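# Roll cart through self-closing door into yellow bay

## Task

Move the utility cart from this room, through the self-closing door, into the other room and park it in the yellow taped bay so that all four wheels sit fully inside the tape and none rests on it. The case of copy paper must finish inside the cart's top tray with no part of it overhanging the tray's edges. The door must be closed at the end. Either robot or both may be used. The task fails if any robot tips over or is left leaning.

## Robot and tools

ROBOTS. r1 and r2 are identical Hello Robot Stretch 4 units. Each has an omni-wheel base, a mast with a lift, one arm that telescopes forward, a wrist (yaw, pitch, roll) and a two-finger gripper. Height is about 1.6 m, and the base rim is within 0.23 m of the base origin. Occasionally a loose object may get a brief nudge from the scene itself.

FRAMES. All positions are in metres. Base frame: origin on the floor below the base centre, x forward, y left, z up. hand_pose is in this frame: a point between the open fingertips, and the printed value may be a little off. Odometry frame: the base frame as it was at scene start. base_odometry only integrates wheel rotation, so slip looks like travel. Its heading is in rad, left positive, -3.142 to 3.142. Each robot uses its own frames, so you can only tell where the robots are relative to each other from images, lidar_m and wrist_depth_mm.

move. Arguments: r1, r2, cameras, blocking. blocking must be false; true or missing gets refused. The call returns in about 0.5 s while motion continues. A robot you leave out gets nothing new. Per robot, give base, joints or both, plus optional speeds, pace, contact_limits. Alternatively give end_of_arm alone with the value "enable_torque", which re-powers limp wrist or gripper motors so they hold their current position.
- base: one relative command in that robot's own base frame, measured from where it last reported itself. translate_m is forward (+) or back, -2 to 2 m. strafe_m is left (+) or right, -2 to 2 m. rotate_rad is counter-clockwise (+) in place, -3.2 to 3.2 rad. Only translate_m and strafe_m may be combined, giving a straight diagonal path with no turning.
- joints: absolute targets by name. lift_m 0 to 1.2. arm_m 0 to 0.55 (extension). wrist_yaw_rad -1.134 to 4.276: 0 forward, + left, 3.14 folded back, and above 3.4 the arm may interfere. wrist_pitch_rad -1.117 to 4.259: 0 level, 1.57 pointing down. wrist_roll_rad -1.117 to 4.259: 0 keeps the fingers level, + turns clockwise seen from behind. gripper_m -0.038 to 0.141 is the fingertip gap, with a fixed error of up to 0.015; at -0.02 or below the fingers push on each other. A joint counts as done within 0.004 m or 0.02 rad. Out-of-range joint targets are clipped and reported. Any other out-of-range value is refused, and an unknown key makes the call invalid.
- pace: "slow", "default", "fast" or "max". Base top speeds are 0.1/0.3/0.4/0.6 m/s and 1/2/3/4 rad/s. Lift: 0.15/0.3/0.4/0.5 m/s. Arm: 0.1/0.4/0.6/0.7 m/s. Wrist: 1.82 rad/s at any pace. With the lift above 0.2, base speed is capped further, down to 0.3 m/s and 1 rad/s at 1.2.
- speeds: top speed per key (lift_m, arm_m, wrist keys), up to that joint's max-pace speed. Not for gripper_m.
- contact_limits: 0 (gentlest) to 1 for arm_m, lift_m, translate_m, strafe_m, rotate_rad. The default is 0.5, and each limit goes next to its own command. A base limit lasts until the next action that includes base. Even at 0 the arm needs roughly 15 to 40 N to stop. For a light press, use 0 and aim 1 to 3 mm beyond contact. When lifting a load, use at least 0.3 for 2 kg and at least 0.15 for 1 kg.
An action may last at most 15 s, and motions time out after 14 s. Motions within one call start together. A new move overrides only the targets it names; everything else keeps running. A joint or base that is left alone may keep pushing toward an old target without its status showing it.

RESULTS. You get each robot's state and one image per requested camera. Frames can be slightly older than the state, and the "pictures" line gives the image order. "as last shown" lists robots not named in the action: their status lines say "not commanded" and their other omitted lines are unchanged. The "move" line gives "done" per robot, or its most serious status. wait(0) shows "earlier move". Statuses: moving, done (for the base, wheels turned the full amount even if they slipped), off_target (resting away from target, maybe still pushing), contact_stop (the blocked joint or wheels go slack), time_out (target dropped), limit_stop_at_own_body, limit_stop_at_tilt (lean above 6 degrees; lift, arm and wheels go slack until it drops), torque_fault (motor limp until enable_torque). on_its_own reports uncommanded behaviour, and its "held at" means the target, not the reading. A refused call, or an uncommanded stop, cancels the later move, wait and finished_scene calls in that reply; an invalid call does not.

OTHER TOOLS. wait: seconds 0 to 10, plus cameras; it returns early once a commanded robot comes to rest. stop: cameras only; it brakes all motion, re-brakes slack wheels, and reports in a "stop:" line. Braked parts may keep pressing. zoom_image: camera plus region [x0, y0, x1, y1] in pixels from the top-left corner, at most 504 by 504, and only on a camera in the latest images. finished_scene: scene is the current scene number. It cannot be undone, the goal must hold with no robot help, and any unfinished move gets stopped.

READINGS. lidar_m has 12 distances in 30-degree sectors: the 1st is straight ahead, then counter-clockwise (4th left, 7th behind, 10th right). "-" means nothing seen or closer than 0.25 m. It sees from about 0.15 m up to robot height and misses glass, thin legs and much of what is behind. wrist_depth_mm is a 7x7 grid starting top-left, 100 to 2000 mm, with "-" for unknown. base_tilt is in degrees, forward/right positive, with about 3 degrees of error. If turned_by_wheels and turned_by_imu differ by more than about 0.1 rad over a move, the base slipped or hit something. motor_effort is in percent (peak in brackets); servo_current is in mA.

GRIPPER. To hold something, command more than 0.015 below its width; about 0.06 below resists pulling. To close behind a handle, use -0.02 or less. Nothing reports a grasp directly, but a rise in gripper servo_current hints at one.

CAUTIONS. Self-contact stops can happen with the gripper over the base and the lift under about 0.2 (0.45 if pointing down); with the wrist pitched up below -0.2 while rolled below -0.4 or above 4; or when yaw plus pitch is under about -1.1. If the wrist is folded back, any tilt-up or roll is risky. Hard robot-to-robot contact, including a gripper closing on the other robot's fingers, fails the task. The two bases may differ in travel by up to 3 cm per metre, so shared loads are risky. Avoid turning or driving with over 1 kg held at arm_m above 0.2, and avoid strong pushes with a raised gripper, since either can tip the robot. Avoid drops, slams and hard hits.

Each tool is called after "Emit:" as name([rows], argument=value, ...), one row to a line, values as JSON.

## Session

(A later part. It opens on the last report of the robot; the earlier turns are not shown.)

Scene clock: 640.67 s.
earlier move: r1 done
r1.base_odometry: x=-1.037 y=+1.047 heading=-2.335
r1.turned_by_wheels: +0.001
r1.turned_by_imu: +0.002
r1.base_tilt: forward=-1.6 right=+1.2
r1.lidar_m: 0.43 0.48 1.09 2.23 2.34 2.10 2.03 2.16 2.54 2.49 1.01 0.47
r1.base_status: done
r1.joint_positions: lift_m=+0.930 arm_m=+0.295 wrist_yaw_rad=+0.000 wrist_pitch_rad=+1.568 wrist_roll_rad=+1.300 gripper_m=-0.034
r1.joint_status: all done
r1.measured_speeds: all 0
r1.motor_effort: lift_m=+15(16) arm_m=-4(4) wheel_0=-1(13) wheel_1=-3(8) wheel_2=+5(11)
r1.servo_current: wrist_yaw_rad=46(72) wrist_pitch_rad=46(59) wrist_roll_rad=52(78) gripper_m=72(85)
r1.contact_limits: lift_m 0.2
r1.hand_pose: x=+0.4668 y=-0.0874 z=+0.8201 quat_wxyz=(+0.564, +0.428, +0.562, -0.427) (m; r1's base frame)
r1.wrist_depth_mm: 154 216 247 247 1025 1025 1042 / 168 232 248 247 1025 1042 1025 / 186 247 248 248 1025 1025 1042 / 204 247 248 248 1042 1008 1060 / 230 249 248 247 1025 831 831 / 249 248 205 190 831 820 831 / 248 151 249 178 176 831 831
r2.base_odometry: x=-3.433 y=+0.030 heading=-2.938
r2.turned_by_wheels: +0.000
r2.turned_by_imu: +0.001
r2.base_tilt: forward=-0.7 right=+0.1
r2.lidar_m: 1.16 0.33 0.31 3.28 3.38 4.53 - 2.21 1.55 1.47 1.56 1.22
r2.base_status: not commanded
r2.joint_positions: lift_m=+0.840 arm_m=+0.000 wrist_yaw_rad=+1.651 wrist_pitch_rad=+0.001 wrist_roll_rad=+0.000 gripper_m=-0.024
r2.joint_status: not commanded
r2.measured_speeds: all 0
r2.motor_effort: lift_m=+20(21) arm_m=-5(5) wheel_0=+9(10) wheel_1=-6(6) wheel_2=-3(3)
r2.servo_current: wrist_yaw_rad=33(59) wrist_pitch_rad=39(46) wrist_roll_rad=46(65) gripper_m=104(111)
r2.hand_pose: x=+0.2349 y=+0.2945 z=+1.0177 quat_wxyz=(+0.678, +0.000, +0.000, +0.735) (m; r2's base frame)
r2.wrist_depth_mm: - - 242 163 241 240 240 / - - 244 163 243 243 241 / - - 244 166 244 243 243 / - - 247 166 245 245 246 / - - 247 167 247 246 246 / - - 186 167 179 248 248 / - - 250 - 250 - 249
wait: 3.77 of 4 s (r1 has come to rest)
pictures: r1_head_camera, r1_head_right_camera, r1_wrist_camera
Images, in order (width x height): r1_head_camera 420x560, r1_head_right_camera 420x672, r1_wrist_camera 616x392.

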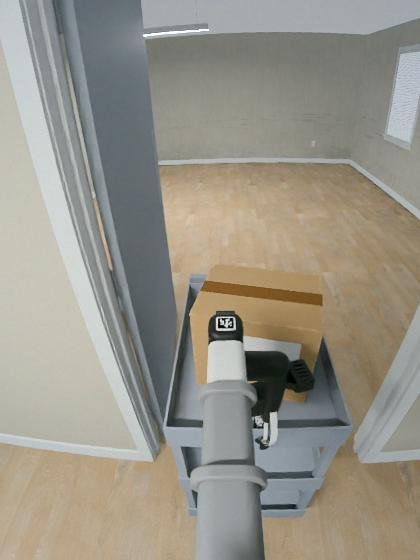

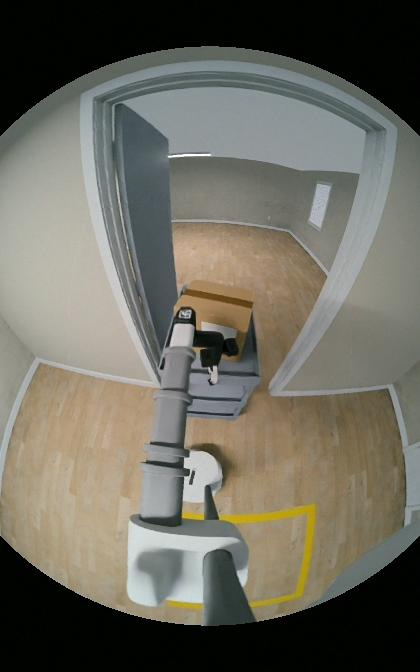

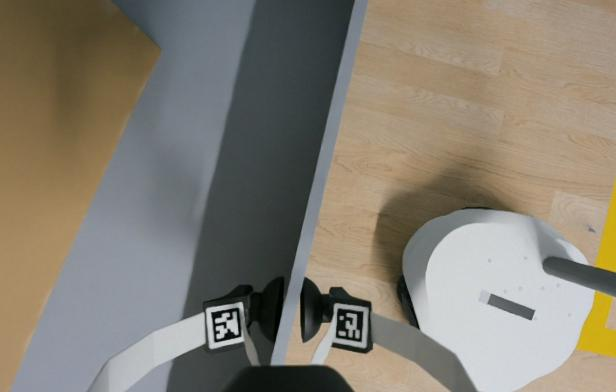

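Emit:
move(blocking=false, cameras=[], r1={"base":{"translate_m":-0.5,"strafe_m":-0.1},"joints":{"wrist_roll_rad":1.5},"speeds":{"wrist_roll_rad":0.05},"pace":"slow"})

Emit:
wait(seconds=6, cameras=["r1_wrist_camera","r1_head_camera","r1_head_right_camera"])

Scene clock: 649.93 s.
move: r1 moving
r1.base_odometry: x=-1.030 y=+1.058 heading=-2.335
r1.turned_by_wheels: +0.000
r1.turned_by_imu: +0.000
r1.base_tilt: forward=-1.6 right=+1.2
r1.lidar_m: 0.44 0.51 1.10 2.22 2.36 2.09 2.03 2.17 2.57 2.49 1.04 0.50
r1.base_status: translate_m moving; strafe_m moving
r1.joint_positions: lift_m=+0.930 arm_m=+0.295 wrist_yaw_rad=+0.000 wrist_pitch_rad=+1.564 wrist_roll_rad=+1.321 gripper_m=-0.034
r1.joint_status: wrist_roll_rad moving
r1.measured_speeds: translate_m=-0.049 strafe_m=-0.009 rotate_rad=-0.002 lift_m=+0.000 arm_m=+0.000 wrist_yaw_rad=+0.000 wrist_pitch_rad=-0.029 wrist_roll_rad=+0.050
r1.motor_effort: lift_m=+15(16) arm_m=-4(4) wheel_0=+1(3) wheel_1=-6(6) wheel_2=+12(12)
r1.servo_current: wrist_yaw_rad=39(59) wrist_pitch_rad=46(46) wrist_roll_rad=33(85) gripper_m=72(85)
r1.contact_limits: lift_m 0.2
r1.hand_pose: x=+0.4679 y=-0.0874 z=+0.8201 quat_wxyz=(+0.560, +0.435, +0.557, -0.432) (m; r1's base frame)
r1.wrist_depth_mm: 160 220 247 247 1025 1042 1025 / 172 235 248 247 1042 1025 1025 / 190 248 247 247 1025 1025 1008 / 210 248 249 248 1025 1025 1025 / 237 249 248 248 1042 831 820 / 249 249 195 187 831 809 809 / 250 150 248 178 174 820 820
r2: as last shown
r2.turned_by_imu: +0.000
r2.base_tilt: forward=-0.7 right=+0.0
r2.lidar_m: 1.16 0.36 0.32 3.25 3.35 4.52 - 2.17 1.56 1.47 1.53 1.25
r2.motor_effort: lift_m=+21(21) arm_m=-5(5) wheel_0=+9(10) wheel_1=-5(6) wheel_2=-3(3)
r2.servo_current: wrist_yaw_rad=46(52) wrist_pitch_rad=39(46) wrist_roll_rad=39(52) gripper_m=98(104)
r2.wrist_depth_mm: - - 242 163 242 240 240 / - - 244 163 243 243 242 / - - 245 166 244 243 243 / - - 246 166 246 245 245 / - - 248 167 246 246 246 / - - 187 167 179 249 249 / - - 250 - 251 - 249
pictures: none
No camera images: "cameras" was empty.

Scene clock: 655.80 s.
earlier move: r1 done
r1.base_odometry: x=-0.763 y=+1.477 heading=-2.334
r1.turned_by_wheels: +0.000
r1.turned_by_imu: +0.003
r1.base_tilt: forward=-1.6 right=+1.3
r1.lidar_m: 0.38 0.37 1.84 2.34 2.16 1.62 1.55 1.64 2.35 2.35 1.68 0.50
r1.base_status: done
r1.joint_positions: lift_m=+0.930 arm_m=+0.295 wrist_yaw_rad=+0.000 wrist_pitch_rad=+1.567 wrist_roll_rad=+1.495 gripper_m=-0.034
r1.joint_status: all done
r1.measured_speeds: all 0
r1.motor_effort: lift_m=+15(16) arm_m=-4(4) wheel_0=+3(6) wheel_1=-1(7) wheel_2=+7(14)
r1.servo_current: wrist_yaw_rad=52(72) wrist_pitch_rad=46(72) wrist_roll_rad=59(85) gripper_m=65(85)
r1.contact_limits: lift_m 0.2
r1.hand_pose: x=+0.4671 y=-0.0874 z=+0.8201 quat_wxyz=(+0.520, +0.482, +0.518, -0.480) (m; r1's base frame)
r1.wrist_depth_mm: 186 196 211 1042 1042 1042 1008 / 230 247 246 1025 1025 1042 1042 / 247 247 247 1042 1042 1025 1042 / 247 247 248 1025 1025 820 1042 / 211 248 247 1025 1042 820 820 / 208 247 248 196 182 809 831 / 205 156 248 178 1042 831 1025
r2.base_odometry: x=-3.433 y=+0.030 heading=-2.938
r2.turned_by_wheels: +0.000
r2.turned_by_imu: +0.001
r2.base_tilt: forward=-0.7 right=+0.0
r2.lidar_m: 1.17 0.29 0.33 3.26 3.37 4.49 - 2.19 1.57 1.48 1.53 1.24
r2.base_status: not commanded
r2.joint_positions: lift_m=+0.840 arm_m=+0.000 wrist_yaw_rad=+1.651 wrist_pitch_rad=+0.001 wrist_roll_rad=+0.000 gripper_m=-0.024
r2.joint_status: not commanded
r2.measured_speeds: all 0
r2.motor_effort: lift_m=+20(21) arm_m=-5(5) wheel_0=+9(10) wheel_1=-5(6) wheel_2=-3(3)
r2.servo_current: wrist_yaw_rad=39(59) wrist_pitch_rad=39(46) wrist_roll_rad=39(65) gripper_m=104(111)
r2.hand_pose: x=+0.2349 y=+0.2945 z=+1.0177 quat_wxyz=(+0.678, +0.000, +0.000, +0.735) (m; r2's base frame)
r2.wrist_depth_mm: - - 243 163 242 242 242 / - - 243 163 243 242 243 / - - 244 166 245 244 244 / - - 246 166 246 245 245 / - - 247 167 247 247 247 / - - 186 168 179 248 247 / - - 250 - 250 - 248
wait: 5.87 of 6 s (r1 has come to rest)
pictures: r1_head_camera, r1_head_right_camera, r1_wrist_camera
Images, in order (width x height): r1_head_camera 420x560, r1_head_right_camera 420x672, r1_wrist_camera 616x392.

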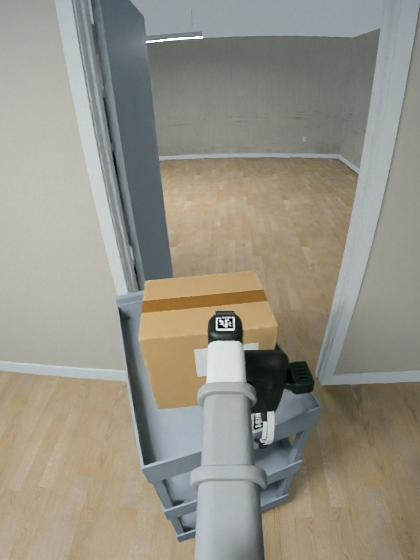

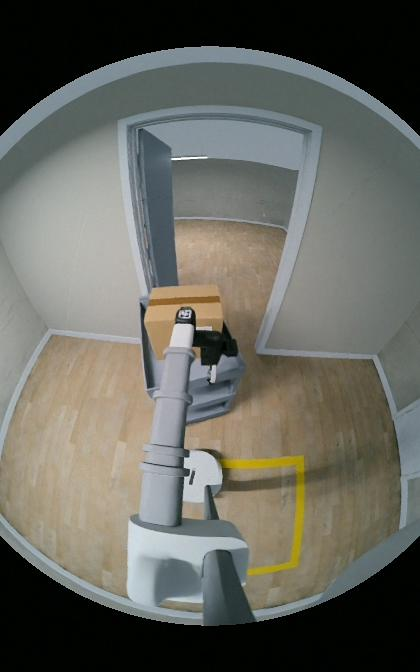

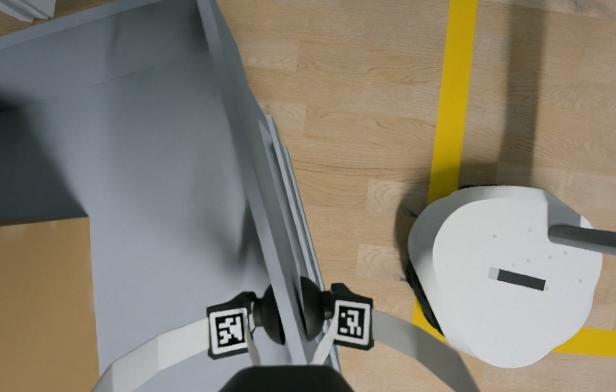

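Emit:
move(blocking=false, cameras=[], r1={"base":{"translate_m":-0.45,"strafe_m":-0.06},"joints":{"wrist_roll_rad":1.571},"speeds":{"wrist_roll_rad":0.05},"pace":"slow"})

Emit:
wait(seconds=6, cameras=["r1_wrist_camera","r1_head_camera","r1_head_right_camera"])

Scene clock: 681.27 s.
move: r1 moving
r1.base_odometry: x=-0.756 y=+1.487 heading=-2.334
r1.turned_by_wheels: +0.001
r1.turned_by_imu: +0.001
r1.base_tilt: forward=-1.5 right=+1.2
r1.lidar_m: 0.40 0.41 1.83 2.34 2.11 1.60 1.54 1.64 2.30 2.35 1.67 0.52
r1.base_status: translate_m moving; strafe_m moving
r1.joint_positions: lift_m=+0.930 arm_m=+0.295 wrist_yaw_rad=+0.001 wrist_pitch_rad=+1.564 wrist_roll_rad=+1.516 gripper_m=-0.034
r1.joint_status: wrist_roll_rad moving
r1.measured_speeds: translate_m=-0.049 strafe_m=-0.007 rotate_rad=-0.001 lift_m=+0.000 arm_m=+0.000 wrist_yaw_rad=+0.008 wrist_pitch_rad=-0.024 wrist_roll_rad=+0.048
r1.motor_effort: lift_m=+15(15) arm_m=-4(4) wheel_0=+1(5) wheel_1=-4(5) wheel_2=+13(14)
r1.servo_current: wrist_yaw_rad=52(65) wrist_pitch_rad=52(52) wrist_roll_rad=26(91) gripper_m=65(78)
r1.contact_limits: lift_m 0.2
r1.hand_pose: x=+0.4681 y=-0.0874 z=+0.8201 quat_wxyz=(+0.516, +0.488, +0.512, -0.484) (m; r1's base frame)
r1.wrist_depth_mm: 187 199 228 1042 1025 1042 1025 / 230 249 243 1042 1008 1042 1025 / 249 249 249 1025 1042 1025 1025 / 249 249 249 1042 1025 820 1008 / 212 249 248 1042 1042 809 820 / 217 249 203 186 878 820 809 / 213 154 249 178 172 809 1025
r2: as last shown
r2.turned_by_imu: +0.000
r2.base_tilt: forward=-0.6 right=+0.1
r2.lidar_m: 1.17 0.34 0.31 3.27 3.35 4.49 - 2.22 1.55 1.49 1.52 1.22
r2.motor_effort: lift_m=+21(21) arm_m=-5(5) wheel_0=+10(10) wheel_1=-5(5) wheel_2=-3(3)
r2.servo_current: wrist_yaw_rad=33(46) wrist_pitch_rad=39(46) wrist_roll_rad=52(59) gripper_m=104(111)
r2.wrist_depth_mm: - - 242 163 242 241 242 / - - 244 163 243 242 242 / - - 245 166 244 243 244 / - - 246 167 245 246 244 / - - 248 167 247 247 247 / - - 186 168 179 247 247 / - - 250 - 250 - 249
pictures: none
No camera images: "cameras" was empty.

Scene clock: 686.57 s.
earlier move: r1 done
r1.base_odometry: x=-0.496 y=+1.844 heading=-2.333
r1.turned_by_wheels: +0.000
r1.turned_by_imu: +0.004
r1.base_tilt: forward=-1.6 right=+1.2
r1.lidar_m: 0.32 0.30 2.48 2.42 1.50 1.13 1.10 1.19 1.68 2.25 2.27 0.54
r1.base_status: done
r1.joint_positions: lift_m=+0.930 arm_m=+0.295 wrist_yaw_rad=+0.002 wrist_pitch_rad=+1.568 wrist_roll_rad=+1.565 gripper_m=-0.034
r1.joint_status: all done
r1.measured_speeds: all 0
r1.motor_effort: lift_m=+15(16) arm_m=-4(4) wheel_0=+4(7) wheel_1=+0(5) wheel_2=+9(17)
r1.servo_current: wrist_yaw_rad=72(72) wrist_pitch_rad=39(65) wrist_roll_rad=46(91) gripper_m=72(78)
r1.contact_limits: lift_m 0.2
r1.hand_pose: x=+0.4671 y=-0.0874 z=+0.8201 quat_wxyz=(+0.503, +0.499, +0.501, -0.497) (m; r1's base frame)
r1.wrist_depth_mm: 1042 1042 1025 1025 1025 1025 1042 / 187 208 1042 1025 1025 1025 1042 / 227 246 1025 1025 1025 1025 1008 / 247 247 204 1025 1025 831 831 / 246 248 246 1042 1042 820 831 / 247 248 203 196 178 820 831 / 205 156 247 196 180 831 1042
r2.base_odometry: x=-3.433 y=+0.030 heading=-2.938
r2.turned_by_wheels: +0.000
r2.turned_by_imu: +0.001
r2.base_tilt: forward=-0.6 right=+0.0
r2.lidar_m: 1.16 0.34 0.31 3.27 3.34 4.51 - 2.21 1.58 1.47 1.52 1.23
r2.base_status: not commanded
r2.joint_positions: lift_m=+0.840 arm_m=+0.000 wrist_yaw_rad=+1.651 wrist_pitch_rad=+0.001 wrist_roll_rad=+0.000 gripper_m=-0.024
r2.joint_status: not commanded
r2.measured_speeds: all 0
r2.motor_effort: lift_m=+21(21) arm_m=-5(5) wheel_0=+9(10) wheel_1=-5(6) wheel_2=-3(3)
r2.servo_current: wrist_yaw_rad=59(65) wrist_pitch_rad=39(46) wrist_roll_rad=46(59) gripper_m=104(111)
r2.hand_pose: x=+0.2349 y=+0.2945 z=+1.0177 quat_wxyz=(+0.678, +0.000, +0.000, +0.735) (m; r2's base frame)
r2.wrist_depth_mm: - - 241 163 242 242 241 / - - 245 163 244 243 242 / - - 245 166 244 244 244 / - - 246 167 246 246 244 / - - 248 167 247 246 246 / - - 187 167 179 248 248 / - - 249 - 249 - 248
wait: 5.30 of 6 s (r1 has come to rest)
pictures: r1_head_camera, r1_head_right_camera, r1_wrist_camera
Images, in order (width x height): r1_head_camera 420x560, r1_head_right_camera 420x672, r1_wrist_camera 616x392.

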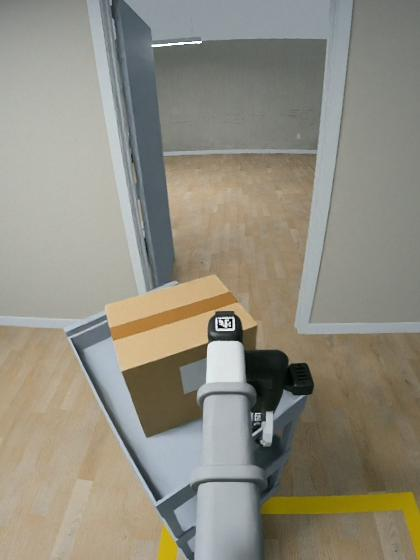

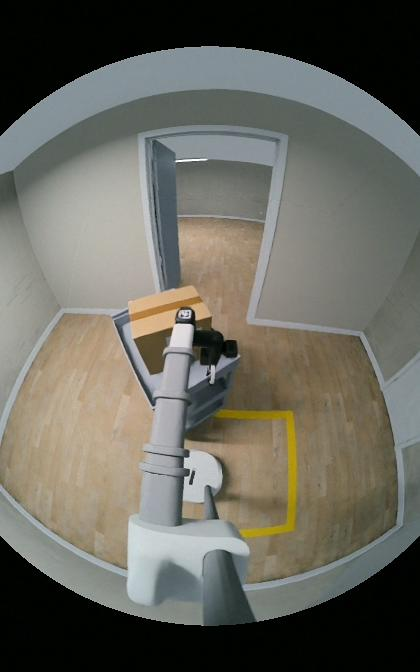

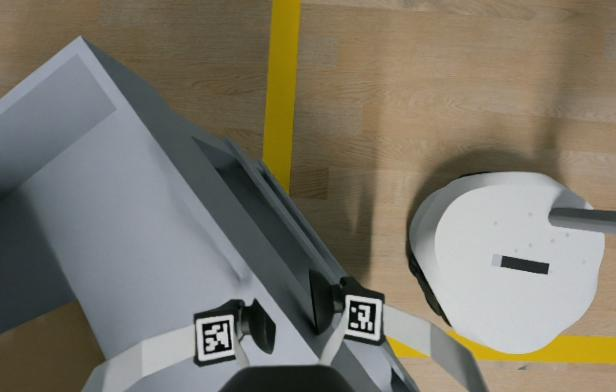

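Emit:
move(blocking=false, cameras=[], r1={"base":{"translate_m":-0.3,"strafe_m":-0.09},"pace":"slow"})

Emit:
wait(seconds=6, cameras=["r1_wrist_camera","r1_head_camera"])

Scene clock: 704.33 s.
move: r1 moving
r1.base_odometry: x=-0.490 y=+1.856 heading=-2.332
r1.turned_by_wheels: +0.001
r1.turned_by_imu: +0.001
r1.base_tilt: forward=-1.6 right=+1.2
r1.lidar_m: 0.34 0.31 2.49 2.44 1.52 1.13 1.09 1.15 1.66 2.24 2.30 0.55
r1.base_status: translate_m moving; strafe_m moving
r1.joint_positions: lift_m=+0.930 arm_m=+0.295 wrist_yaw_rad=+0.002 wrist_pitch_rad=+1.564 wrist_roll_rad=+1.565 gripper_m=-0.034
r1.joint_status: not commanded
r1.measured_speeds: translate_m=-0.048 strafe_m=-0.015 rotate_rad=+0.004 lift_m=+0.000 arm_m=+0.000 wrist_yaw_rad=+0.000 wrist_pitch_rad=-0.015 wrist_roll_rad=+0.000
r1.motor_effort: lift_m=+15(16) arm_m=-4(4) wheel_0=+6(6) wheel_1=-3(4) wheel_2=+13(14)
r1.servo_current: wrist_yaw_rad=33(65) wrist_pitch_rad=52(52) wrist_roll_rad=59(65) gripper_m=72(78)
r1.contact_limits: lift_m 0.2
r1.hand_pose: x=+0.4682 y=-0.0874 z=+0.8201 quat_wxyz=(+0.504, +0.500, +0.500, -0.496) (m; r1's base frame)
r1.wrist_depth_mm: 1042 1025 1042 1025 1042 1042 1008 / 185 215 1060 1042 1042 991 1025 / 231 236 517 1008 1042 1042 1025 / 249 248 220 1025 1025 820 820 / 248 249 215 1025 1042 820 809 / 249 248 207 196 178 820 820 / 211 165 192 177 175 132 1008
r2: as last shown
r2.turned_by_imu: +0.000
r2.lidar_m: 1.16 0.33 0.32 3.25 3.38 4.50 - 2.20 1.56 1.45 1.53 1.22
r2.motor_effort: lift_m=+21(21) arm_m=-4(5) wheel_0=+10(10) wheel_1=-5(6) wheel_2=-3(3)
r2.servo_current: wrist_yaw_rad=39(59) wrist_pitch_rad=39(46) wrist_roll_rad=46(52) gripper_m=98(111)
r2.wrist_depth_mm: - - 242 163 242 242 240 / - - 244 164 243 242 243 / - - 244 167 244 244 243 / - - 247 167 246 245 245 / - - 247 167 247 248 247 / - - 186 168 179 248 247 / - - 250 - 249 - 249
pictures: none
No camera images: "cameras" was empty.

Scene clock: 708.20 s.
earlier move: r1 done
r1.base_odometry: x=-0.354 y=+2.123 heading=-2.333
r1.turned_by_wheels: -0.001
r1.turned_by_imu: +0.002
r1.base_tilt: forward=-1.6 right=+1.3
r1.lidar_m: 0.31 0.28 2.60 2.52 1.13 0.84 0.79 0.87 1.26 2.17 2.27 0.55
r1.base_status: done
r1.joint_positions: lift_m=+0.930 arm_m=+0.295 wrist_yaw_rad=+0.003 wrist_pitch_rad=+1.570 wrist_roll_rad=+1.565 gripper_m=-0.034
r1.joint_status: not commanded
r1.measured_speeds: all 0
r1.motor_effort: lift_m=+15(16) arm_m=-4(4) wheel_0=+5(10) wheel_1=-1(6) wheel_2=+8(18)
r1.servo_current: wrist_yaw_rad=59(72) wrist_pitch_rad=39(59) wrist_roll_rad=59(78) gripper_m=85(85)
r1.contact_limits: lift_m 0.2
r1.hand_pose: x=+0.4664 y=-0.0874 z=+0.8201 quat_wxyz=(+0.502, +0.498, +0.502, -0.498) (m; r1's base frame)
r1.wrist_depth_mm: 1025 1008 1025 1042 1008 1060 1025 / 185 1008 1025 1025 1060 1042 1060 / 217 205 1008 1025 1042 1042 1042 / 242 245 225 1060 1025 820 1042 / 244 243 244 1042 1042 831 831 / 245 245 215 201 178 842 842 / 213 155 195 178 249 135 1060
r2.base_odometry: x=-3.433 y=+0.030 heading=-2.938
r2.turned_by_wheels: +0.000
r2.turned_by_imu: +0.001
r2.base_tilt: forward=-0.7 right=+0.0
r2.lidar_m: 1.16 0.31 0.32 3.26 3.38 4.50 - 2.20 1.57 1.47 1.54 1.22
r2.base_status: not commanded
r2.joint_positions: lift_m=+0.840 arm_m=+0.000 wrist_yaw_rad=+1.651 wrist_pitch_rad=+0.001 wrist_roll_rad=+0.000 gripper_m=-0.024
r2.joint_status: not commanded
r2.measured_speeds: all 0
r2.motor_effort: lift_m=+21(21) arm_m=-5(5) wheel_0=+10(10) wheel_1=-5(6) wheel_2=-3(3)
r2.servo_current: wrist_yaw_rad=39(65) wrist_pitch_rad=39(52) wrist_roll_rad=52(59) gripper_m=104(111)
r2.hand_pose: x=+0.2349 y=+0.2945 z=+1.0177 quat_wxyz=(+0.678, +0.000, +0.000, +0.735) (m; r2's base frame)
r2.wrist_depth_mm: - - 242 163 241 242 242 / - - 243 163 243 243 242 / - - 244 166 244 243 243 / - - 246 167 246 247 245 / - - 249 167 247 247 246 / - - 186 167 179 248 247 / - - 250 - 249 - 250
wait: 3.87 of 6 s (r1 has come to rest)
pictures: r1_head_camera, r1_wrist_camera
Images, in order (width x height): r1_head_camera 420x560, r1_wrist_camera 616x392.

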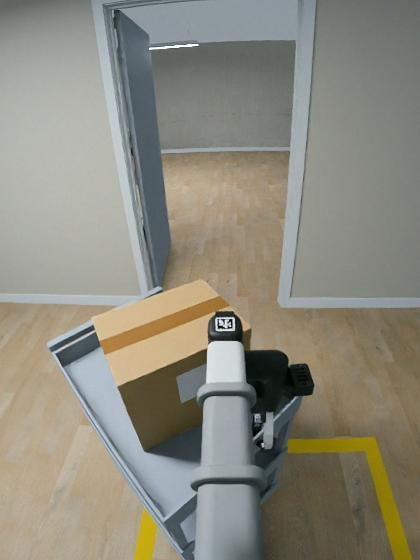

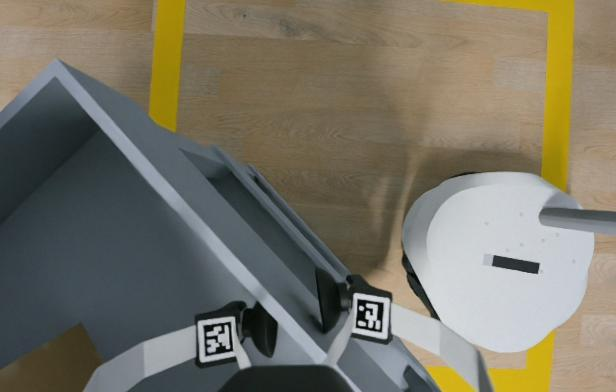

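Emit:
move(blocking=false, cameras=[], r1={"base":{"translate_m":-0.08},"joints":{"arm_m":0.375},"pace":"slow"})

Emit:
wait(seconds=3, cameras=[])

Emit:
move(blocking=false, cameras=[], r1={"base":{"translate_m":-0.2,"strafe_m":-0.16},"pace":"slow"})

Emit:
wait(seconds=4, cameras=["r1_wrist_camera","r1_head_camera"])

Scene clock: 725.30 s.
move: r1 moving
r1.base_odometry: x=-0.345 y=+2.132 heading=-2.332
r1.turned_by_wheels: +0.001
r1.turned_by_imu: +0.001
r1.base_tilt: forward=-1.6 right=+1.3
r1.lidar_m: 0.31 0.29 2.61 2.52 1.10 0.81 0.79 0.86 1.26 2.17 2.28 0.55
r1.base_status: translate_m moving
r1.joint_positions: lift_m=+0.930 arm_m=+0.308 wrist_yaw_rad=+0.003 wrist_pitch_rad=+1.570 wrist_roll_rad=+1.565 gripper_m=-0.034
r1.joint_status: arm_m moving
r1.measured_speeds: translate_m=-0.048 strafe_m=+0.000 rotate_rad=+0.000 lift_m=+0.000 arm_m=+0.049 wrist_yaw_rad=+0.000 wrist_pitch_rad=+0.000 wrist_roll_rad=+0.000
r1.motor_effort: lift_m=+15(16) arm_m=+5(7) wheel_0=+3(6) wheel_1=+0(3) wheel_2=+10(12)
r1.servo_current: wrist_yaw_rad=46(65) wrist_pitch_rad=39(46) wrist_roll_rad=65(72) gripper_m=72(72)
r1.contact_limits: lift_m 0.2
r1.hand_pose: x=+0.4790 y=-0.0874 z=+0.8201 quat_wxyz=(+0.502, +0.498, +0.502, -0.498) (m; r1's base frame)
r1.wrist_depth_mm: 1025 1042 1025 1008 1025 1042 1042 / 185 1042 1008 1042 1025 1042 1042 / 216 208 1025 1042 1042 1025 1025 / 244 245 224 1042 1042 820 842 / 243 246 243 1025 1042 831 831 / 245 246 245 203 178 842 831 / 212 155 195 177 249 135 1060
r2: as last shown
r2.turned_by_imu: +0.000
r2.base_tilt: forward=-0.7 right=+0.1
r2.lidar_m: 1.18 0.35 0.32 3.28 3.39 4.52 - 2.22 1.56 1.47 1.51 1.24
r2.motor_effort: lift_m=+20(21) arm_m=-5(5) wheel_0=+9(10) wheel_1=-5(6) wheel_2=-3(3)
r2.servo_current: wrist_yaw_rad=39(52) wrist_pitch_rad=39(46) wrist_roll_rad=46(59) gripper_m=104(104)
r2.wrist_depth_mm: - - 242 163 241 242 241 / - - 243 164 244 242 242 / - - 245 166 243 244 244 / - - 246 167 245 246 245 / - - 247 167 247 247 246 / - - 186 168 179 248 248 / - - 249 - 250 - 248
pictures: none
No camera images: "cameras" was empty.

Scene clock: 726.87 s.
earlier move: r1 done
r1.base_odometry: x=-0.299 y=+2.181 heading=-2.332
r1.turned_by_wheels: +0.000
r1.turned_by_imu: +0.000
r1.base_tilt: forward=-1.6 right=+1.3
r1.lidar_m: 0.36 0.36 2.58 2.49 1.03 0.76 0.72 0.78 1.13 2.16 2.28 0.66
r1.base_status: done
r1.joint_positions: lift_m=+0.930 arm_m=+0.375 wrist_yaw_rad=+0.003 wrist_pitch_rad=+1.570 wrist_roll_rad=+1.565 gripper_m=-0.034
r1.joint_status: all done
r1.measured_speeds: all 0
r1.motor_effort: lift_m=+15(16) arm_m=+5(8) wheel_0=+5(6) wheel_1=-1(4) wheel_2=+8(12)
r1.servo_current: wrist_yaw_rad=46(65) wrist_pitch_rad=39(46) wrist_roll_rad=59(72) gripper_m=72(78)
r1.contact_limits: lift_m 0.2
r1.hand_pose: x=+0.5463 y=-0.0874 z=+0.8201 quat_wxyz=(+0.502, +0.498, +0.502, -0.498) (m; r1's base frame)
r1.wrist_depth_mm: 1008 1008 1025 1042 1025 1042 1025 / 179 1008 1025 1025 1042 1042 1060 / 216 206 1042 1042 1008 1008 1060 / 244 244 228 1042 1042 866 831 / 244 246 240 1042 1042 820 842 / 244 244 245 202 178 831 831 / 212 155 182 184 500 136 1042
r2.base_odometry: x=-3.433 y=+0.030 heading=-2.938
r2.turned_by_wheels: +0.000
r2.turned_by_imu: +0.000
r2.base_tilt: forward=-0.7 right=+0.1
r2.lidar_m: 1.15 0.35 0.32 3.26 3.35 4.50 - 2.22 1.56 1.46 1.52 1.23
r2.base_status: not commanded
r2.joint_positions: lift_m=+0.840 arm_m=+0.000 wrist_yaw_rad=+1.651 wrist_pitch_rad=+0.001 wrist_roll_rad=+0.000 gripper_m=-0.024
r2.joint_status: not commanded
r2.measured_speeds: all 0
r2.motor_effort: lift_m=+20(21) arm_m=-5(5) wheel_0=+10(10) wheel_1=-5(6) wheel_2=-3(3)
r2.servo_current: wrist_yaw_rad=46(59) wrist_pitch_rad=46(46) wrist_roll_rad=46(65) gripper_m=98(111)
r2.hand_pose: x=+0.2349 y=+0.2945 z=+1.0177 quat_wxyz=(+0.678, +0.000, +0.000, +0.735) (m; r2's base frame)
r2.wrist_depth_mm: - - 243 163 241 241 240 / - - 245 163 242 243 242 / - - 244 166 245 243 243 / - - 245 167 246 245 245 / - - 247 167 246 248 246 / - - 187 167 179 248 248 / - - 249 - 250 - 249
wait: 1.57 of 3 s (r1 has come to rest)
pictures: none
No camera images: "cameras" was empty.

Scene clock: 727.37 s.
move: r1 moving
r1.base_odometry: x=-0.297 y=+2.194 heading=-2.329
r1.turned_by_wheels: +0.002
r1.turned_by_imu: +0.002
r1.base_tilt: forward=-1.5 right=+1.3
r1.lidar_m: 0.38 0.37 2.62 2.45 0.99 0.75 0.72 0.78 1.13 2.16 2.30 0.68
r1.base_status: translate_m moving; strafe_m moving
r1.joint_positions: lift_m=+0.930 arm_m=+0.375 wrist_yaw_rad=+0.003 wrist_pitch_rad=+1.569 wrist_roll_rad=+1.565 gripper_m=-0.034
r1.joint_status: not commanded
r1.measured_speeds: translate_m=-0.040 strafe_m=-0.032 rotate_rad=+0.004 lift_m=+0.000 arm_m=+0.000 wrist_yaw_rad=+0.000 wrist_pitch_rad=-0.021 wrist_roll_rad=+0.000
r1.motor_effort: lift_m=+15(16) arm_m=+3(5) wheel_0=+15(17) wheel_1=-4(4) wheel_2=+13(13)
r1.servo_current: wrist_yaw_rad=52(65) wrist_pitch_rad=46(46) wrist_roll_rad=72(72) gripper_m=72(72)
r1.contact_limits: lift_m 0.2
r1.hand_pose: x=+0.5467 y=-0.0874 z=+0.8201 quat_wxyz=(+0.503, +0.498, +0.502, -0.497) (m; r1's base frame)
r1.wrist_depth_mm: 1008 1042 1025 1025 1025 1025 1025 / 183 1042 1025 1042 1060 1025 1025 / 219 215 1042 1025 1042 1042 1025 / 246 247 231 1025 1060 904 831 / 246 247 227 1060 1042 820 831 / 247 246 204 199 178 831 820 / 220 158 180 202 235 131 1042
r2: as last shown
r2.base_tilt: forward=-0.7 right=+0.0
r2.lidar_m: 1.16 0.34 0.31 3.28 3.38 4.48 - 2.20 1.58 1.49 1.49 1.23
r2.motor_effort: lift_m=+21(21) arm_m=-5(5) wheel_0=+9(10) wheel_1=-5(6) wheel_2=-3(3)
r2.servo_current: wrist_yaw_rad=52(52) wrist_pitch_rad=39(46) wrist_roll_rad=39(52) gripper_m=98(104)
r2.wrist_depth_mm: - - 242 163 242 241 241 / - - 244 163 243 243 241 / - - 244 166 244 244 243 / - - 247 167 246 245 246 / - - 247 167 248 247 247 / - - 187 167 179 248 248 / - - 250 - 249 - 249
pictures: none
No camera images: "cameras" was empty.

Scene clock: 730.63 s.
earlier move: r1 done
r1.base_odometry: x=-0.277 y=+2.436 heading=-2.330
r1.turned_by_wheels: -0.001
r1.turned_by_imu: +0.001
r1.base_tilt: forward=-1.6 right=+1.3
r1.lidar_m: 0.33 0.32 2.74 1.89 0.73 0.56 0.51 0.55 0.86 2.02 2.10 2.31
r1.base_status: done
r1.joint_positions: lift_m=+0.930 arm_m=+0.375 wrist_yaw_rad=+0.003 wrist_pitch_rad=+1.570 wrist_roll_rad=+1.565 gripper_m=-0.034
r1.joint_status: not commanded
r1.measured_speeds: all 0
r1.motor_effort: lift_m=+15(16) arm_m=+4(5) wheel_0=+11(22) wheel_1=+1(4) wheel_2=+6(21)
r1.servo_current: wrist_yaw_rad=59(78) wrist_pitch_rad=46(59) wrist_roll_rad=52(78) gripper_m=78(78)
r1.contact_limits: lift_m 0.2
r1.hand_pose: x=+0.5465 y=-0.0874 z=+0.8201 quat_wxyz=(+0.502, +0.498, +0.502, -0.498) (m; r1's base frame)
r1.wrist_depth_mm: 1025 1025 1025 1008 1060 1025 1042 / 1025 1008 1025 1042 1042 1042 1025 / 192 1025 1025 1060 1042 1042 1042 / 236 206 427 1042 1042 878 820 / 245 246 209 878 1042 831 820 / 247 246 246 204 176 831 831 / 246 156 180 213 220 138 1042
r2.base_odometry: x=-3.433 y=+0.030 heading=-2.938
r2.turned_by_wheels: +0.000
r2.turned_by_imu: +0.000
r2.base_tilt: forward=-0.6 right=+0.0
r2.lidar_m: 1.16 0.33 0.33 3.26 3.37 4.49 - 2.21 1.55 1.48 1.54 1.24
r2.base_status: not commanded
r2.joint_positions: lift_m=+0.840 arm_m=+0.000 wrist_yaw_rad=+1.651 wrist_pitch_rad=+0.001 wrist_roll_rad=+0.000 gripper_m=-0.024
r2.joint_status: not commanded
r2.measured_speeds: all 0
r2.motor_effort: lift_m=+20(21) arm_m=-5(5) wheel_0=+9(10) wheel_1=-5(6) wheel_2=-3(3)
r2.servo_current: wrist_yaw_rad=46(59) wrist_pitch_rad=46(46) wrist_roll_rad=52(65) gripper_m=104(104)
r2.hand_pose: x=+0.2349 y=+0.2945 z=+1.0177 quat_wxyz=(+0.678, +0.000, +0.000, +0.735) (m; r2's base frame)
r2.wrist_depth_mm: - - 242 163 242 241 241 / - - 243 164 243 242 243 / - - 245 166 245 244 244 / - - 247 167 246 246 245 / - - 247 166 246 246 246 / - - 187 168 180 248 248 / - - 250 - 249 - 247
wait: 3.27 of 4 s (r1 has come to rest)
pictures: r1_head_camera, r1_wrist_camera
Images, in order (width x height): r1_head_camera 420x560, r1_wrist_camera 616x392.

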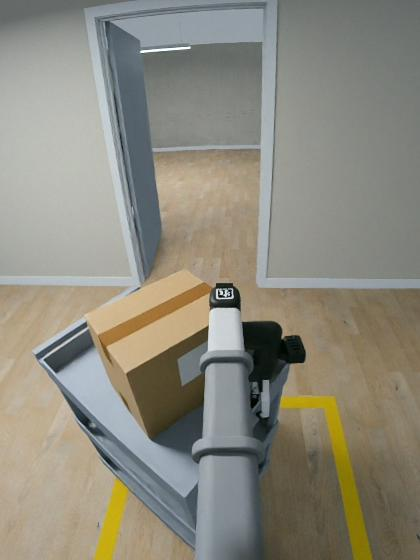

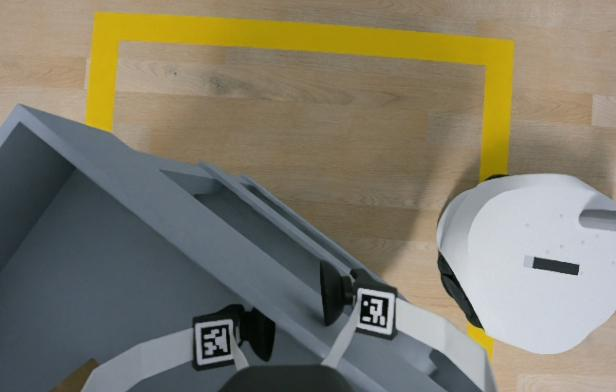

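Emit:
move(blocking=false, cameras=[], r1={"base":{"translate_m":-0.15,"strafe_m":-0.19},"pace":"slow"})

Emit:
wait(seconds=4, cameras=["r1_wrist_camera","r1_head_camera"])

Scene clock: 744.90 s.
move: r1 moving
r1.base_odometry: x=-0.279 y=+2.448 heading=-2.328
r1.turned_by_wheels: +0.002
r1.turned_by_imu: +0.002
r1.base_tilt: forward=-1.6 right=+1.3
r1.lidar_m: 0.34 0.34 2.79 1.86 0.75 0.55 0.53 0.57 0.86 2.01 2.10 2.30
r1.base_status: translate_m moving; strafe_m moving
r1.joint_positions: lift_m=+0.930 arm_m=+0.375 wrist_yaw_rad=+0.003 wrist_pitch_rad=+1.569 wrist_roll_rad=+1.565 gripper_m=-0.034
r1.joint_status: not commanded
r1.measured_speeds: translate_m=-0.030 strafe_m=-0.039 rotate_rad=+0.005 lift_m=+0.000 arm_m=+0.000 wrist_yaw_rad=+0.000 wrist_pitch_rad=-0.010 wrist_roll_rad=+0.000
r1.motor_effort: lift_m=+15(15) arm_m=+4(4) wheel_0=+17(17) wheel_1=-2(4) wheel_2=+12(12)
r1.servo_current: wrist_yaw_rad=33(65) wrist_pitch_rad=46(46) wrist_roll_rad=52(72) gripper_m=72(78)
r1.contact_limits: lift_m 0.2
r1.hand_pose: x=+0.5468 y=-0.0874 z=+0.8201 quat_wxyz=(+0.503, +0.498, +0.502, -0.497) (m; r1's base frame)
r1.wrist_depth_mm: 1042 1042 1042 1008 1042 1025 1042 / 1025 1025 1042 1008 1025 1042 1008 / 192 1060 1025 1025 1025 1025 1042 / 238 201 415 1042 1042 878 831 / 246 247 205 854 1042 820 831 / 248 247 202 206 177 842 831 / 247 165 181 177 226 143 1042
r2: as last shown
r2.base_tilt: forward=-0.7 right=+0.0
r2.lidar_m: 1.17 0.33 0.32 3.26 3.33 4.50 - 2.19 1.55 1.47 1.53 1.23
r2.motor_effort: lift_m=+21(21) arm_m=-5(5) wheel_0=+9(10) wheel_1=-6(6) wheel_2=-3(3)
r2.servo_current: wrist_yaw_rad=39(52) wrist_pitch_rad=39(46) wrist_roll_rad=39(59) gripper_m=98(104)
r2.wrist_depth_mm: - - 242 163 242 241 240 / - - 244 163 242 243 242 / - - 245 166 244 244 244 / - - 246 167 245 245 245 / - - 248 167 248 246 247 / - - 186 167 179 248 249 / - - 250 - 249 - 249
pictures: none
No camera images: "cameras" was empty.

Scene clock: 748.10 s.
earlier move: r1 done
r1.base_odometry: x=-0.312 y=+2.675 heading=-2.329
r1.turned_by_wheels: -0.001
r1.turned_by_imu: +0.000
r1.base_tilt: forward=-1.6 right=+1.3
r1.lidar_m: 0.26 0.28 0.62 1.38 0.57 0.42 0.39 0.43 0.64 1.83 1.91 2.42
r1.base_status: done
r1.joint_positions: lift_m=+0.930 arm_m=+0.375 wrist_yaw_rad=+0.003 wrist_pitch_rad=+1.573 wrist_roll_rad=+1.565 gripper_m=-0.034
r1.joint_status: not commanded
r1.measured_speeds: all 0
r1.motor_effort: lift_m=+16(16) arm_m=+2(4) wheel_0=+12(20) wheel_1=+1(5) wheel_2=+6(17)
r1.servo_current: wrist_yaw_rad=46(72) wrist_pitch_rad=39(59) wrist_roll_rad=52(78) gripper_m=72(78)
r1.contact_limits: lift_m 0.2
r1.hand_pose: x=+0.5455 y=-0.0874 z=+0.8201 quat_wxyz=(+0.502, +0.497, +0.503, -0.498) (m; r1's base frame)
r1.wrist_depth_mm: 1008 1025 1025 1025 1042 1025 1042 / 1025 1025 1008 1042 1025 1042 1042 / 1008 1025 1025 1042 1042 1025 1060 / 198 370 1042 1060 1042 854 842 / 242 202 217 866 1042 831 842 / 243 244 197 209 175 831 842 / 243 161 182 247 200 146 1078
r2.base_odometry: x=-3.433 y=+0.030 heading=-2.938
r2.turned_by_wheels: +0.000
r2.turned_by_imu: +0.000
r2.base_tilt: forward=-0.6 right=+0.1
r2.lidar_m: 1.16 0.34 0.31 3.26 3.37 4.51 - 2.22 1.59 1.48 1.52 1.24
r2.base_status: not commanded
r2.joint_positions: lift_m=+0.840 arm_m=+0.000 wrist_yaw_rad=+1.651 wrist_pitch_rad=+0.001 wrist_roll_rad=+0.000 gripper_m=-0.024
r2.joint_status: not commanded
r2.measured_speeds: all 0
r2.motor_effort: lift_m=+21(21) arm_m=-5(5) wheel_0=+10(10) wheel_1=-6(6) wheel_2=-3(3)
r2.servo_current: wrist_yaw_rad=46(59) wrist_pitch_rad=39(52) wrist_roll_rad=46(59) gripper_m=111(111)
r2.hand_pose: x=+0.2349 y=+0.2945 z=+1.0177 quat_wxyz=(+0.678, +0.000, +0.000, +0.735) (m; r2's base frame)
r2.wrist_depth_mm: - - 243 163 241 241 242 / - - 244 163 243 243 243 / - - 246 166 244 244 243 / - - 246 167 246 245 246 / - - 248 167 247 247 246 / - - 186 168 179 248 247 / - - 249 - 249 - 249
wait: 3.20 of 4 s (r1 has come to rest)
pictures: r1_head_camera, r1_wrist_camera
Images, in order (width x height): r1_head_camera 420x560, r1_wrist_camera 616x392.

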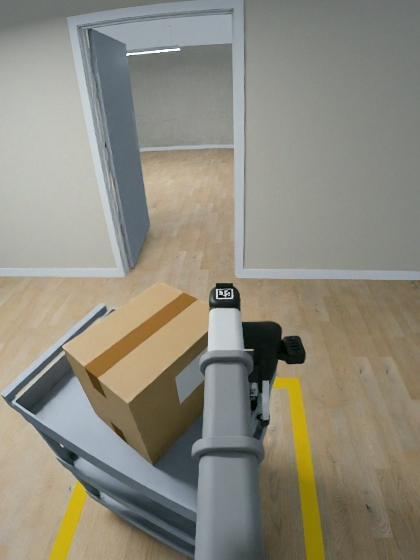

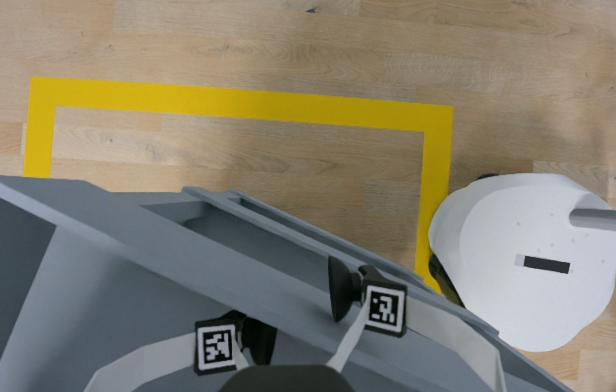

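Emit:
wait(seconds=0, cameras=["r1_head_left_camera","r1_head_right_camera","r1_head_camera"])

Emit:
zoom_image(camera="r1_head_camera", region=[0, 360, 420, 560])

Scene clock: 768.07 s.
r1.base_odometry: x=-0.312 y=+2.675 heading=-2.329
r1.turned_by_wheels: +0.000
r1.turned_by_imu: +0.000
r1.base_tilt: forward=-1.6 right=+1.2
r1.lidar_m: 0.27 0.30 0.67 1.37 0.57 0.42 0.41 0.44 0.65 1.82 1.87 2.40
r1.base_status: done
r1.joint_positions: lift_m=+0.930 arm_m=+0.375 wrist_yaw_rad=+0.003 wrist_pitch_rad=+1.573 wrist_roll_rad=+1.565 gripper_m=-0.034
r1.joint_status: not commanded
r1.measured_speeds: all 0
r1.motor_effort: lift_m=+15(16) arm_m=+4(4) wheel_0=+11(20) wheel_1=+1(5) wheel_2=+6(17)
r1.servo_current: wrist_yaw_rad=46(72) wrist_pitch_rad=46(59) wrist_roll_rad=46(78) gripper_m=65(78)
r1.contact_limits: lift_m 0.2
r1.hand_pose: x=+0.5455 y=-0.0874 z=+0.8201 quat_wxyz=(+0.502, +0.497, +0.503, -0.498) (m; r1's base frame)
r1.wrist_depth_mm: 991 1025 1025 1042 1042 1025 1078 / 1008 1008 1025 1042 1042 1042 1042 / 1025 1025 1042 1060 1025 1060 1042 / 197 368 1025 1025 1042 854 831 / 243 203 217 866 1060 831 842 / 242 244 196 209 174 831 854 / 243 161 182 246 200 146 1060
r2.base_odometry: x=-3.433 y=+0.030 heading=-2.938
r2.turned_by_wheels: +0.000
r2.turned_by_imu: +0.000
r2.base_tilt: forward=-0.7 right=+0.0
r2.lidar_m: 1.15 0.32 0.30 3.26 3.35 4.46 - 2.19 1.56 1.48 1.55 1.22
r2.base_status: not commanded
r2.joint_positions: lift_m=+0.840 arm_m=+0.000 wrist_yaw_rad=+1.651 wrist_pitch_rad=+0.001 wrist_roll_rad=+0.000 gripper_m=-0.024
r2.joint_status: not commanded
r2.measured_speeds: all 0
r2.motor_effort: lift_m=+21(21) arm_m=-5(5) wheel_0=+9(10) wheel_1=-6(6) wheel_2=-3(3)
r2.servo_current: wrist_yaw_rad=52(59) wrist_pitch_rad=39(52) wrist_roll_rad=65(59) gripper_m=104(111)
r2.hand_pose: x=+0.2349 y=+0.2945 z=+1.0177 quat_wxyz=(+0.678, +0.000, +0.000, +0.735) (m; r2's base frame)
r2.wrist_depth_mm: - - 242 163 242 242 241 / - - 244 163 243 243 243 / - - 244 166 244 244 244 / - - 246 167 245 245 247 / - - 246 167 248 247 247 / - - 187 167 180 248 249 / - - 251 - 249 - 249
pictures: r1_head_camera, r1_head_left_camera, r1_head_right_camera
Images, in order (width x height): r1_head_camera 420x560, r1_head_left_camera 420x672, r1_head_right_camera 420x672.

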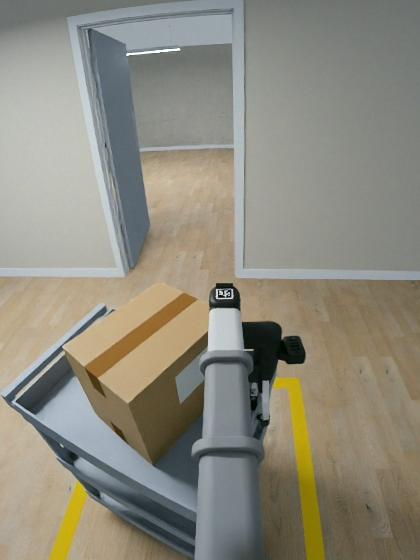

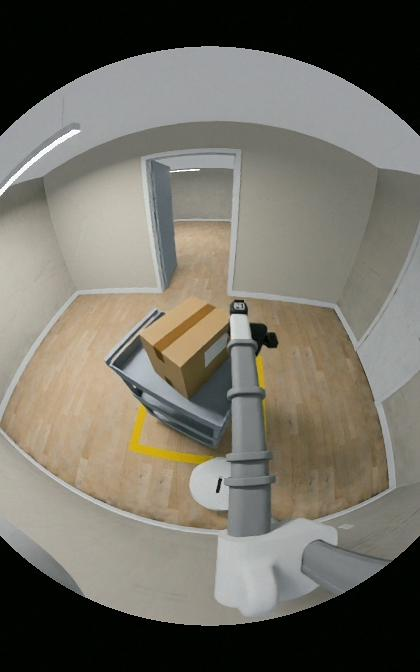

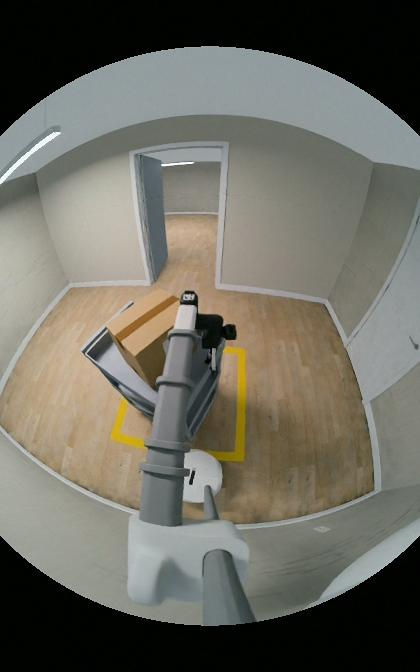

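Scaled by 1.200 from the camera's 420x560 image, which has a finer 600x800 frame.

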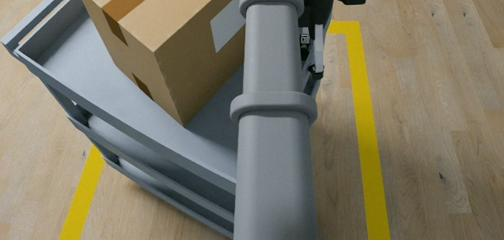

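Emit:
move(blocking=false, cameras=[], r1={"joints":{"gripper_m":0.08}})

Emit:
wait(seconds=3, cameras=[])

Emit:
move(blocking=false, cameras=[], r1={"joints":{"lift_m":1.195},"pace":"slow"})

Emit:
wait(seconds=4, cameras=["r1_wrist_camera"])

Scene clock: 779.17 s.
move: r1 moving
r1.base_odometry: x=-0.312 y=+2.675 heading=-2.329
r1.turned_by_wheels: +0.000
r1.turned_by_imu: +0.000
r1.base_tilt: forward=-1.6 right=+1.2
r1.lidar_m: 0.26 0.30 0.65 1.38 0.57 0.42 0.39 0.42 0.66 1.80 1.89 2.44
r1.base_status: not commanded
r1.joint_positions: lift_m=+0.930 arm_m=+0.375 wrist_yaw_rad=+0.003 wrist_pitch_rad=+1.573 wrist_roll_rad=+1.565 gripper_m=-0.009
r1.joint_status: gripper_m moving
r1.measured_speeds: translate_m=+0.000 strafe_m=+0.000 rotate_rad=+0.000 lift_m=+0.000 arm_m=+0.000 wrist_yaw_rad=+0.000 wrist_pitch_rad=+0.005 wrist_roll_rad=+0.000
r1.motor_effort: lift_m=+15(16) arm_m=+4(4) wheel_0=+11(12) wheel_1=+1(1) wheel_2=+6(6)
r1.servo_current: wrist_yaw_rad=59(65) wrist_pitch_rad=46(46) wrist_roll_rad=46(65) gripper_m=46(65)
r1.contact_limits: lift_m 0.2
r1.hand_pose: x=+0.5454 y=-0.0874 z=+0.8201 quat_wxyz=(+0.501, +0.497, +0.503, -0.499) (m; r1's base frame)
r1.wrist_depth_mm: 1008 1042 1008 1042 1042 1042 1025 / 1008 1008 1042 1008 1042 1025 1042 / 1025 1042 1060 1042 1042 1025 1060 / 198 364 1025 1025 1042 854 842 / 244 201 227 878 1042 854 831 / 247 247 204 211 177 842 831 / 245 246 182 221 201 150 1042
r2: as last shown
r2.base_tilt: forward=-0.7 right=+0.1
r2.lidar_m: 1.17 0.34 0.30 3.28 3.40 4.48 - 2.19 1.56 1.46 1.52 1.25
r2.motor_effort: lift_m=+21(21) arm_m=-5(5) wheel_0=+9(10) wheel_1=-5(5) wheel_2=-3(3)
r2.servo_current: wrist_yaw_rad=52(59) wrist_pitch_rad=39(46) wrist_roll_rad=46(52) gripper_m=104(104)
r2.wrist_depth_mm: - - 242 163 241 240 241 / - - 244 163 242 243 243 / - - 245 166 243 245 244 / - - 246 166 246 245 246 / - - 248 167 246 246 247 / - - 186 168 179 248 248 / - - 250 - 250 - 249
pictures: none
No camera images: "cameras" was empty.

Scene clock: 780.50 s.
earlier move: r1 done
r1.base_odometry: x=-0.312 y=+2.675 heading=-2.330
r1.turned_by_wheels: -0.001
r1.turned_by_imu: -0.001
r1.base_tilt: forward=-1.6 right=+1.3
r1.lidar_m: 0.27 0.28 0.65 1.35 0.57 0.43 0.40 0.43 0.65 1.82 1.91 2.45
r1.base_status: not commanded
r1.joint_positions: lift_m=+0.930 arm_m=+0.375 wrist_yaw_rad=+0.003 wrist_pitch_rad=+1.572 wrist_roll_rad=+1.569 gripper_m=+0.080
r1.joint_status: all done
r1.measured_speeds: all 0
r1.motor_effort: lift_m=+15(16) arm_m=+4(4) wheel_0=+5(12) wheel_1=+1(1) wheel_2=+3(6)
r1.servo_current: wrist_yaw_rad=52(65) wrist_pitch_rad=39(46) wrist_roll_rad=65(65) gripper_m=39(85)
r1.contact_limits: lift_m 0.2
r1.hand_pose: x=+0.5458 y=-0.0874 z=+0.8201 quat_wxyz=(+0.501, +0.499, +0.501, -0.499) (m; r1's base frame)
r1.wrist_depth_mm: 1042 1025 1025 1025 1042 1025 1042 / 1025 1042 1025 1025 1042 1025 1025 / 1042 1025 1042 1042 1042 1025 1025 / 200 1025 1042 1025 1042 878 820 / 221 203 225 - 1042 831 831 / 246 247 187 216 187 820 831 / 247 247 247 143 196 - 1042
r2.base_odometry: x=-3.433 y=+0.030 heading=-2.938
r2.turned_by_wheels: +0.000
r2.turned_by_imu: +0.000
r2.base_tilt: forward=-0.7 right=+0.1
r2.lidar_m: 1.17 0.35 0.31 3.28 3.36 4.47 - 2.18 1.54 1.46 1.54 1.24
r2.base_status: not commanded
r2.joint_positions: lift_m=+0.840 arm_m=+0.000 wrist_yaw_rad=+1.651 wrist_pitch_rad=+0.001 wrist_roll_rad=+0.000 gripper_m=-0.024
r2.joint_status: not commanded
r2.measured_speeds: all 0
r2.motor_effort: lift_m=+21(21) arm_m=-5(5) wheel_0=+10(10) wheel_1=-6(6) wheel_2=-3(3)
r2.servo_current: wrist_yaw_rad=39(59) wrist_pitch_rad=39(52) wrist_roll_rad=52(65) gripper_m=98(104)
r2.hand_pose: x=+0.2349 y=+0.2945 z=+1.0177 quat_wxyz=(+0.678, +0.000, +0.000, +0.735) (m; r2's base frame)
r2.wrist_depth_mm: - - 243 163 242 242 241 / - - 244 164 243 243 242 / - - 245 166 244 244 244 / - - 246 167 246 245 244 / - - 247 167 247 246 247 / - - 186 168 179 248 247 / - - 250 - 250 - 249
wait: 1.33 of 3 s (r1 has come to rest)
pictures: none
No camera images: "cameras" was empty.

Scene clock: 781.00 s.
move: r1 moving
r1.base_odometry: x=-0.312 y=+2.675 heading=-2.330
r1.turned_by_wheels: +0.000
r1.turned_by_imu: +0.000
r1.base_tilt: forward=-1.6 right=+1.2
r1.lidar_m: 0.26 0.28 0.64 1.41 0.58 0.42 0.40 0.43 0.63 1.82 1.92 2.43
r1.base_status: not commanded
r1.joint_positions: lift_m=+0.955 arm_m=+0.375 wrist_yaw_rad=+0.003 wrist_pitch_rad=+1.572 wrist_roll_rad=+1.569 gripper_m=+0.080
r1.joint_status: lift_m moving
r1.measured_speeds: translate_m=+0.000 strafe_m=+0.000 rotate_rad=+0.000 lift_m=+0.097 arm_m=+0.000 wrist_yaw_rad=+0.000 wrist_pitch_rad=+0.000 wrist_roll_rad=+0.000
r1.motor_effort: lift_m=+26(26) arm_m=+4(4) wheel_0=+5(6) wheel_1=+1(1) wheel_2=+3(3)
r1.servo_current: wrist_yaw_rad=59(65) wrist_pitch_rad=46(46) wrist_roll_rad=72(72) gripper_m=33(46)
r1.hand_pose: x=+0.5458 y=-0.0874 z=+0.8447 quat_wxyz=(+0.501, +0.499, +0.501, -0.499) (m; r1's base frame)
r1.wrist_depth_mm: 1042 1060 1060 1042 1060 1060 1060 / 1042 1060 1060 1060 1060 1078 1078 / 1042 1042 1042 1042 1078 1042 1078 / 220 1042 1060 1042 1060 891 842 / 229 268 238 - 1042 854 842 / 263 268 199 229 187 842 866 / 270 267 271 143 216 - 1060
r2: as last shown
r2.base_tilt: forward=-0.7 right=+0.0
r2.lidar_m: 1.17 0.33 0.31 3.27 3.36 4.48 - 2.19 1.53 1.48 1.51 1.25
r2.motor_effort: lift_m=+21(21) arm_m=-5(5) wheel_0=+10(10) wheel_1=-5(6) wheel_2=-3(3)
r2.servo_current: wrist_yaw_rad=46(65) wrist_pitch_rad=46(46) wrist_roll_rad=46(59) gripper_m=98(111)
r2.wrist_depth_mm: - - 242 163 242 242 241 / - - 245 164 243 242 242 / - - 246 166 244 243 244 / - - 247 167 246 246 245 / - - 247 167 248 246 247 / - - 186 168 179 248 248 / - - 249 - 250 - 248
pictures: none
No camera images: "cameras" was empty.

Scene clock: 783.30 s.
earlier move: r1 done
r1.base_odometry: x=-0.312 y=+2.675 heading=-2.330
r1.turned_by_wheels: +0.000
r1.turned_by_imu: +0.000
r1.base_tilt: forward=-1.6 right=+1.3
r1.lidar_m: 0.25 0.28 0.65 1.36 0.58 0.40 0.40 0.43 0.66 1.84 1.92 2.42
r1.base_status: not commanded
r1.joint_positions: lift_m=+1.195 arm_m=+0.375 wrist_yaw_rad=+0.003 wrist_pitch_rad=+1.572 wrist_roll_rad=+1.569 gripper_m=+0.080
r1.joint_status: all done
r1.measured_speeds: all 0
r1.motor_effort: lift_m=+24(28) arm_m=+4(4) wheel_0=+4(6) wheel_1=+1(1) wheel_2=+2(3)
r1.servo_current: wrist_yaw_rad=46(65) wrist_pitch_rad=39(46) wrist_roll_rad=39(72) gripper_m=46(46)
r1.hand_pose: x=+0.5458 y=-0.0874 z=+1.0843 quat_wxyz=(+0.501, +0.499, +0.501, -0.499) (m; r1's base frame)
r1.wrist_depth_mm: 1281 1281 1255 1308 1336 1308 1308 / 1308 1281 1281 1308 1308 1308 1281 / 1336 1308 1308 1308 1308 1281 1308 / 1308 1308 1281 1308 1281 1098 1281 / 1336 1308 508 517 1138 1098 1281 / 1308 508 211 508 195 1078 1281 / 1281 298 347 143 508 512 1308
r2.base_odometry: x=-3.433 y=+0.030 heading=-2.938
r2.turned_by_wheels: +0.000
r2.turned_by_imu: +0.000
r2.base_tilt: forward=-0.7 right=+0.0
r2.lidar_m: 1.17 0.34 0.32 3.27 3.39 4.51 - 2.22 1.54 1.46 1.54 1.26
r2.base_status: not commanded
r2.joint_positions: lift_m=+0.840 arm_m=+0.000 wrist_yaw_rad=+1.651 wrist_pitch_rad=+0.001 wrist_roll_rad=+0.000 gripper_m=-0.024
r2.joint_status: not commanded
r2.measured_speeds: all 0
r2.motor_effort: lift_m=+20(21) arm_m=-5(5) wheel_0=+9(10) wheel_1=-5(6) wheel_2=-3(3)
r2.servo_current: wrist_yaw_rad=52(65) wrist_pitch_rad=39(52) wrist_roll_rad=65(65) gripper_m=104(111)
r2.hand_pose: x=+0.2349 y=+0.2945 z=+1.0177 quat_wxyz=(+0.678, +0.000, +0.000, +0.735) (m; r2's base frame)
r2.wrist_depth_mm: - - 243 163 241 242 242 / - - 244 163 243 243 242 / - - 245 165 244 243 244 / - - 246 167 245 246 246 / - - 248 167 247 246 246 / - - 186 168 179 248 249 / - - 250 - 249 - 249
wait: 2.30 of 4 s (r1 has come to rest)
pictures: r1_wrist_camera
Images, in order (width x height): r1_wrist_camera 616x392.

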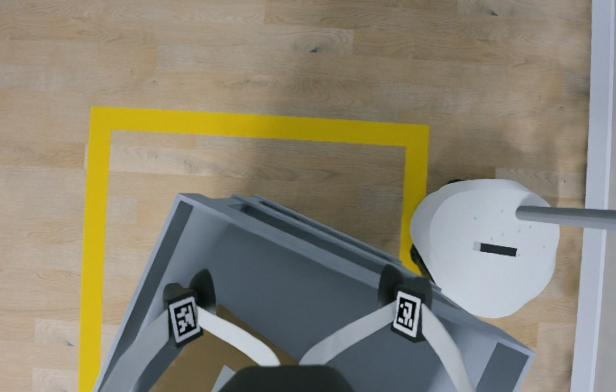

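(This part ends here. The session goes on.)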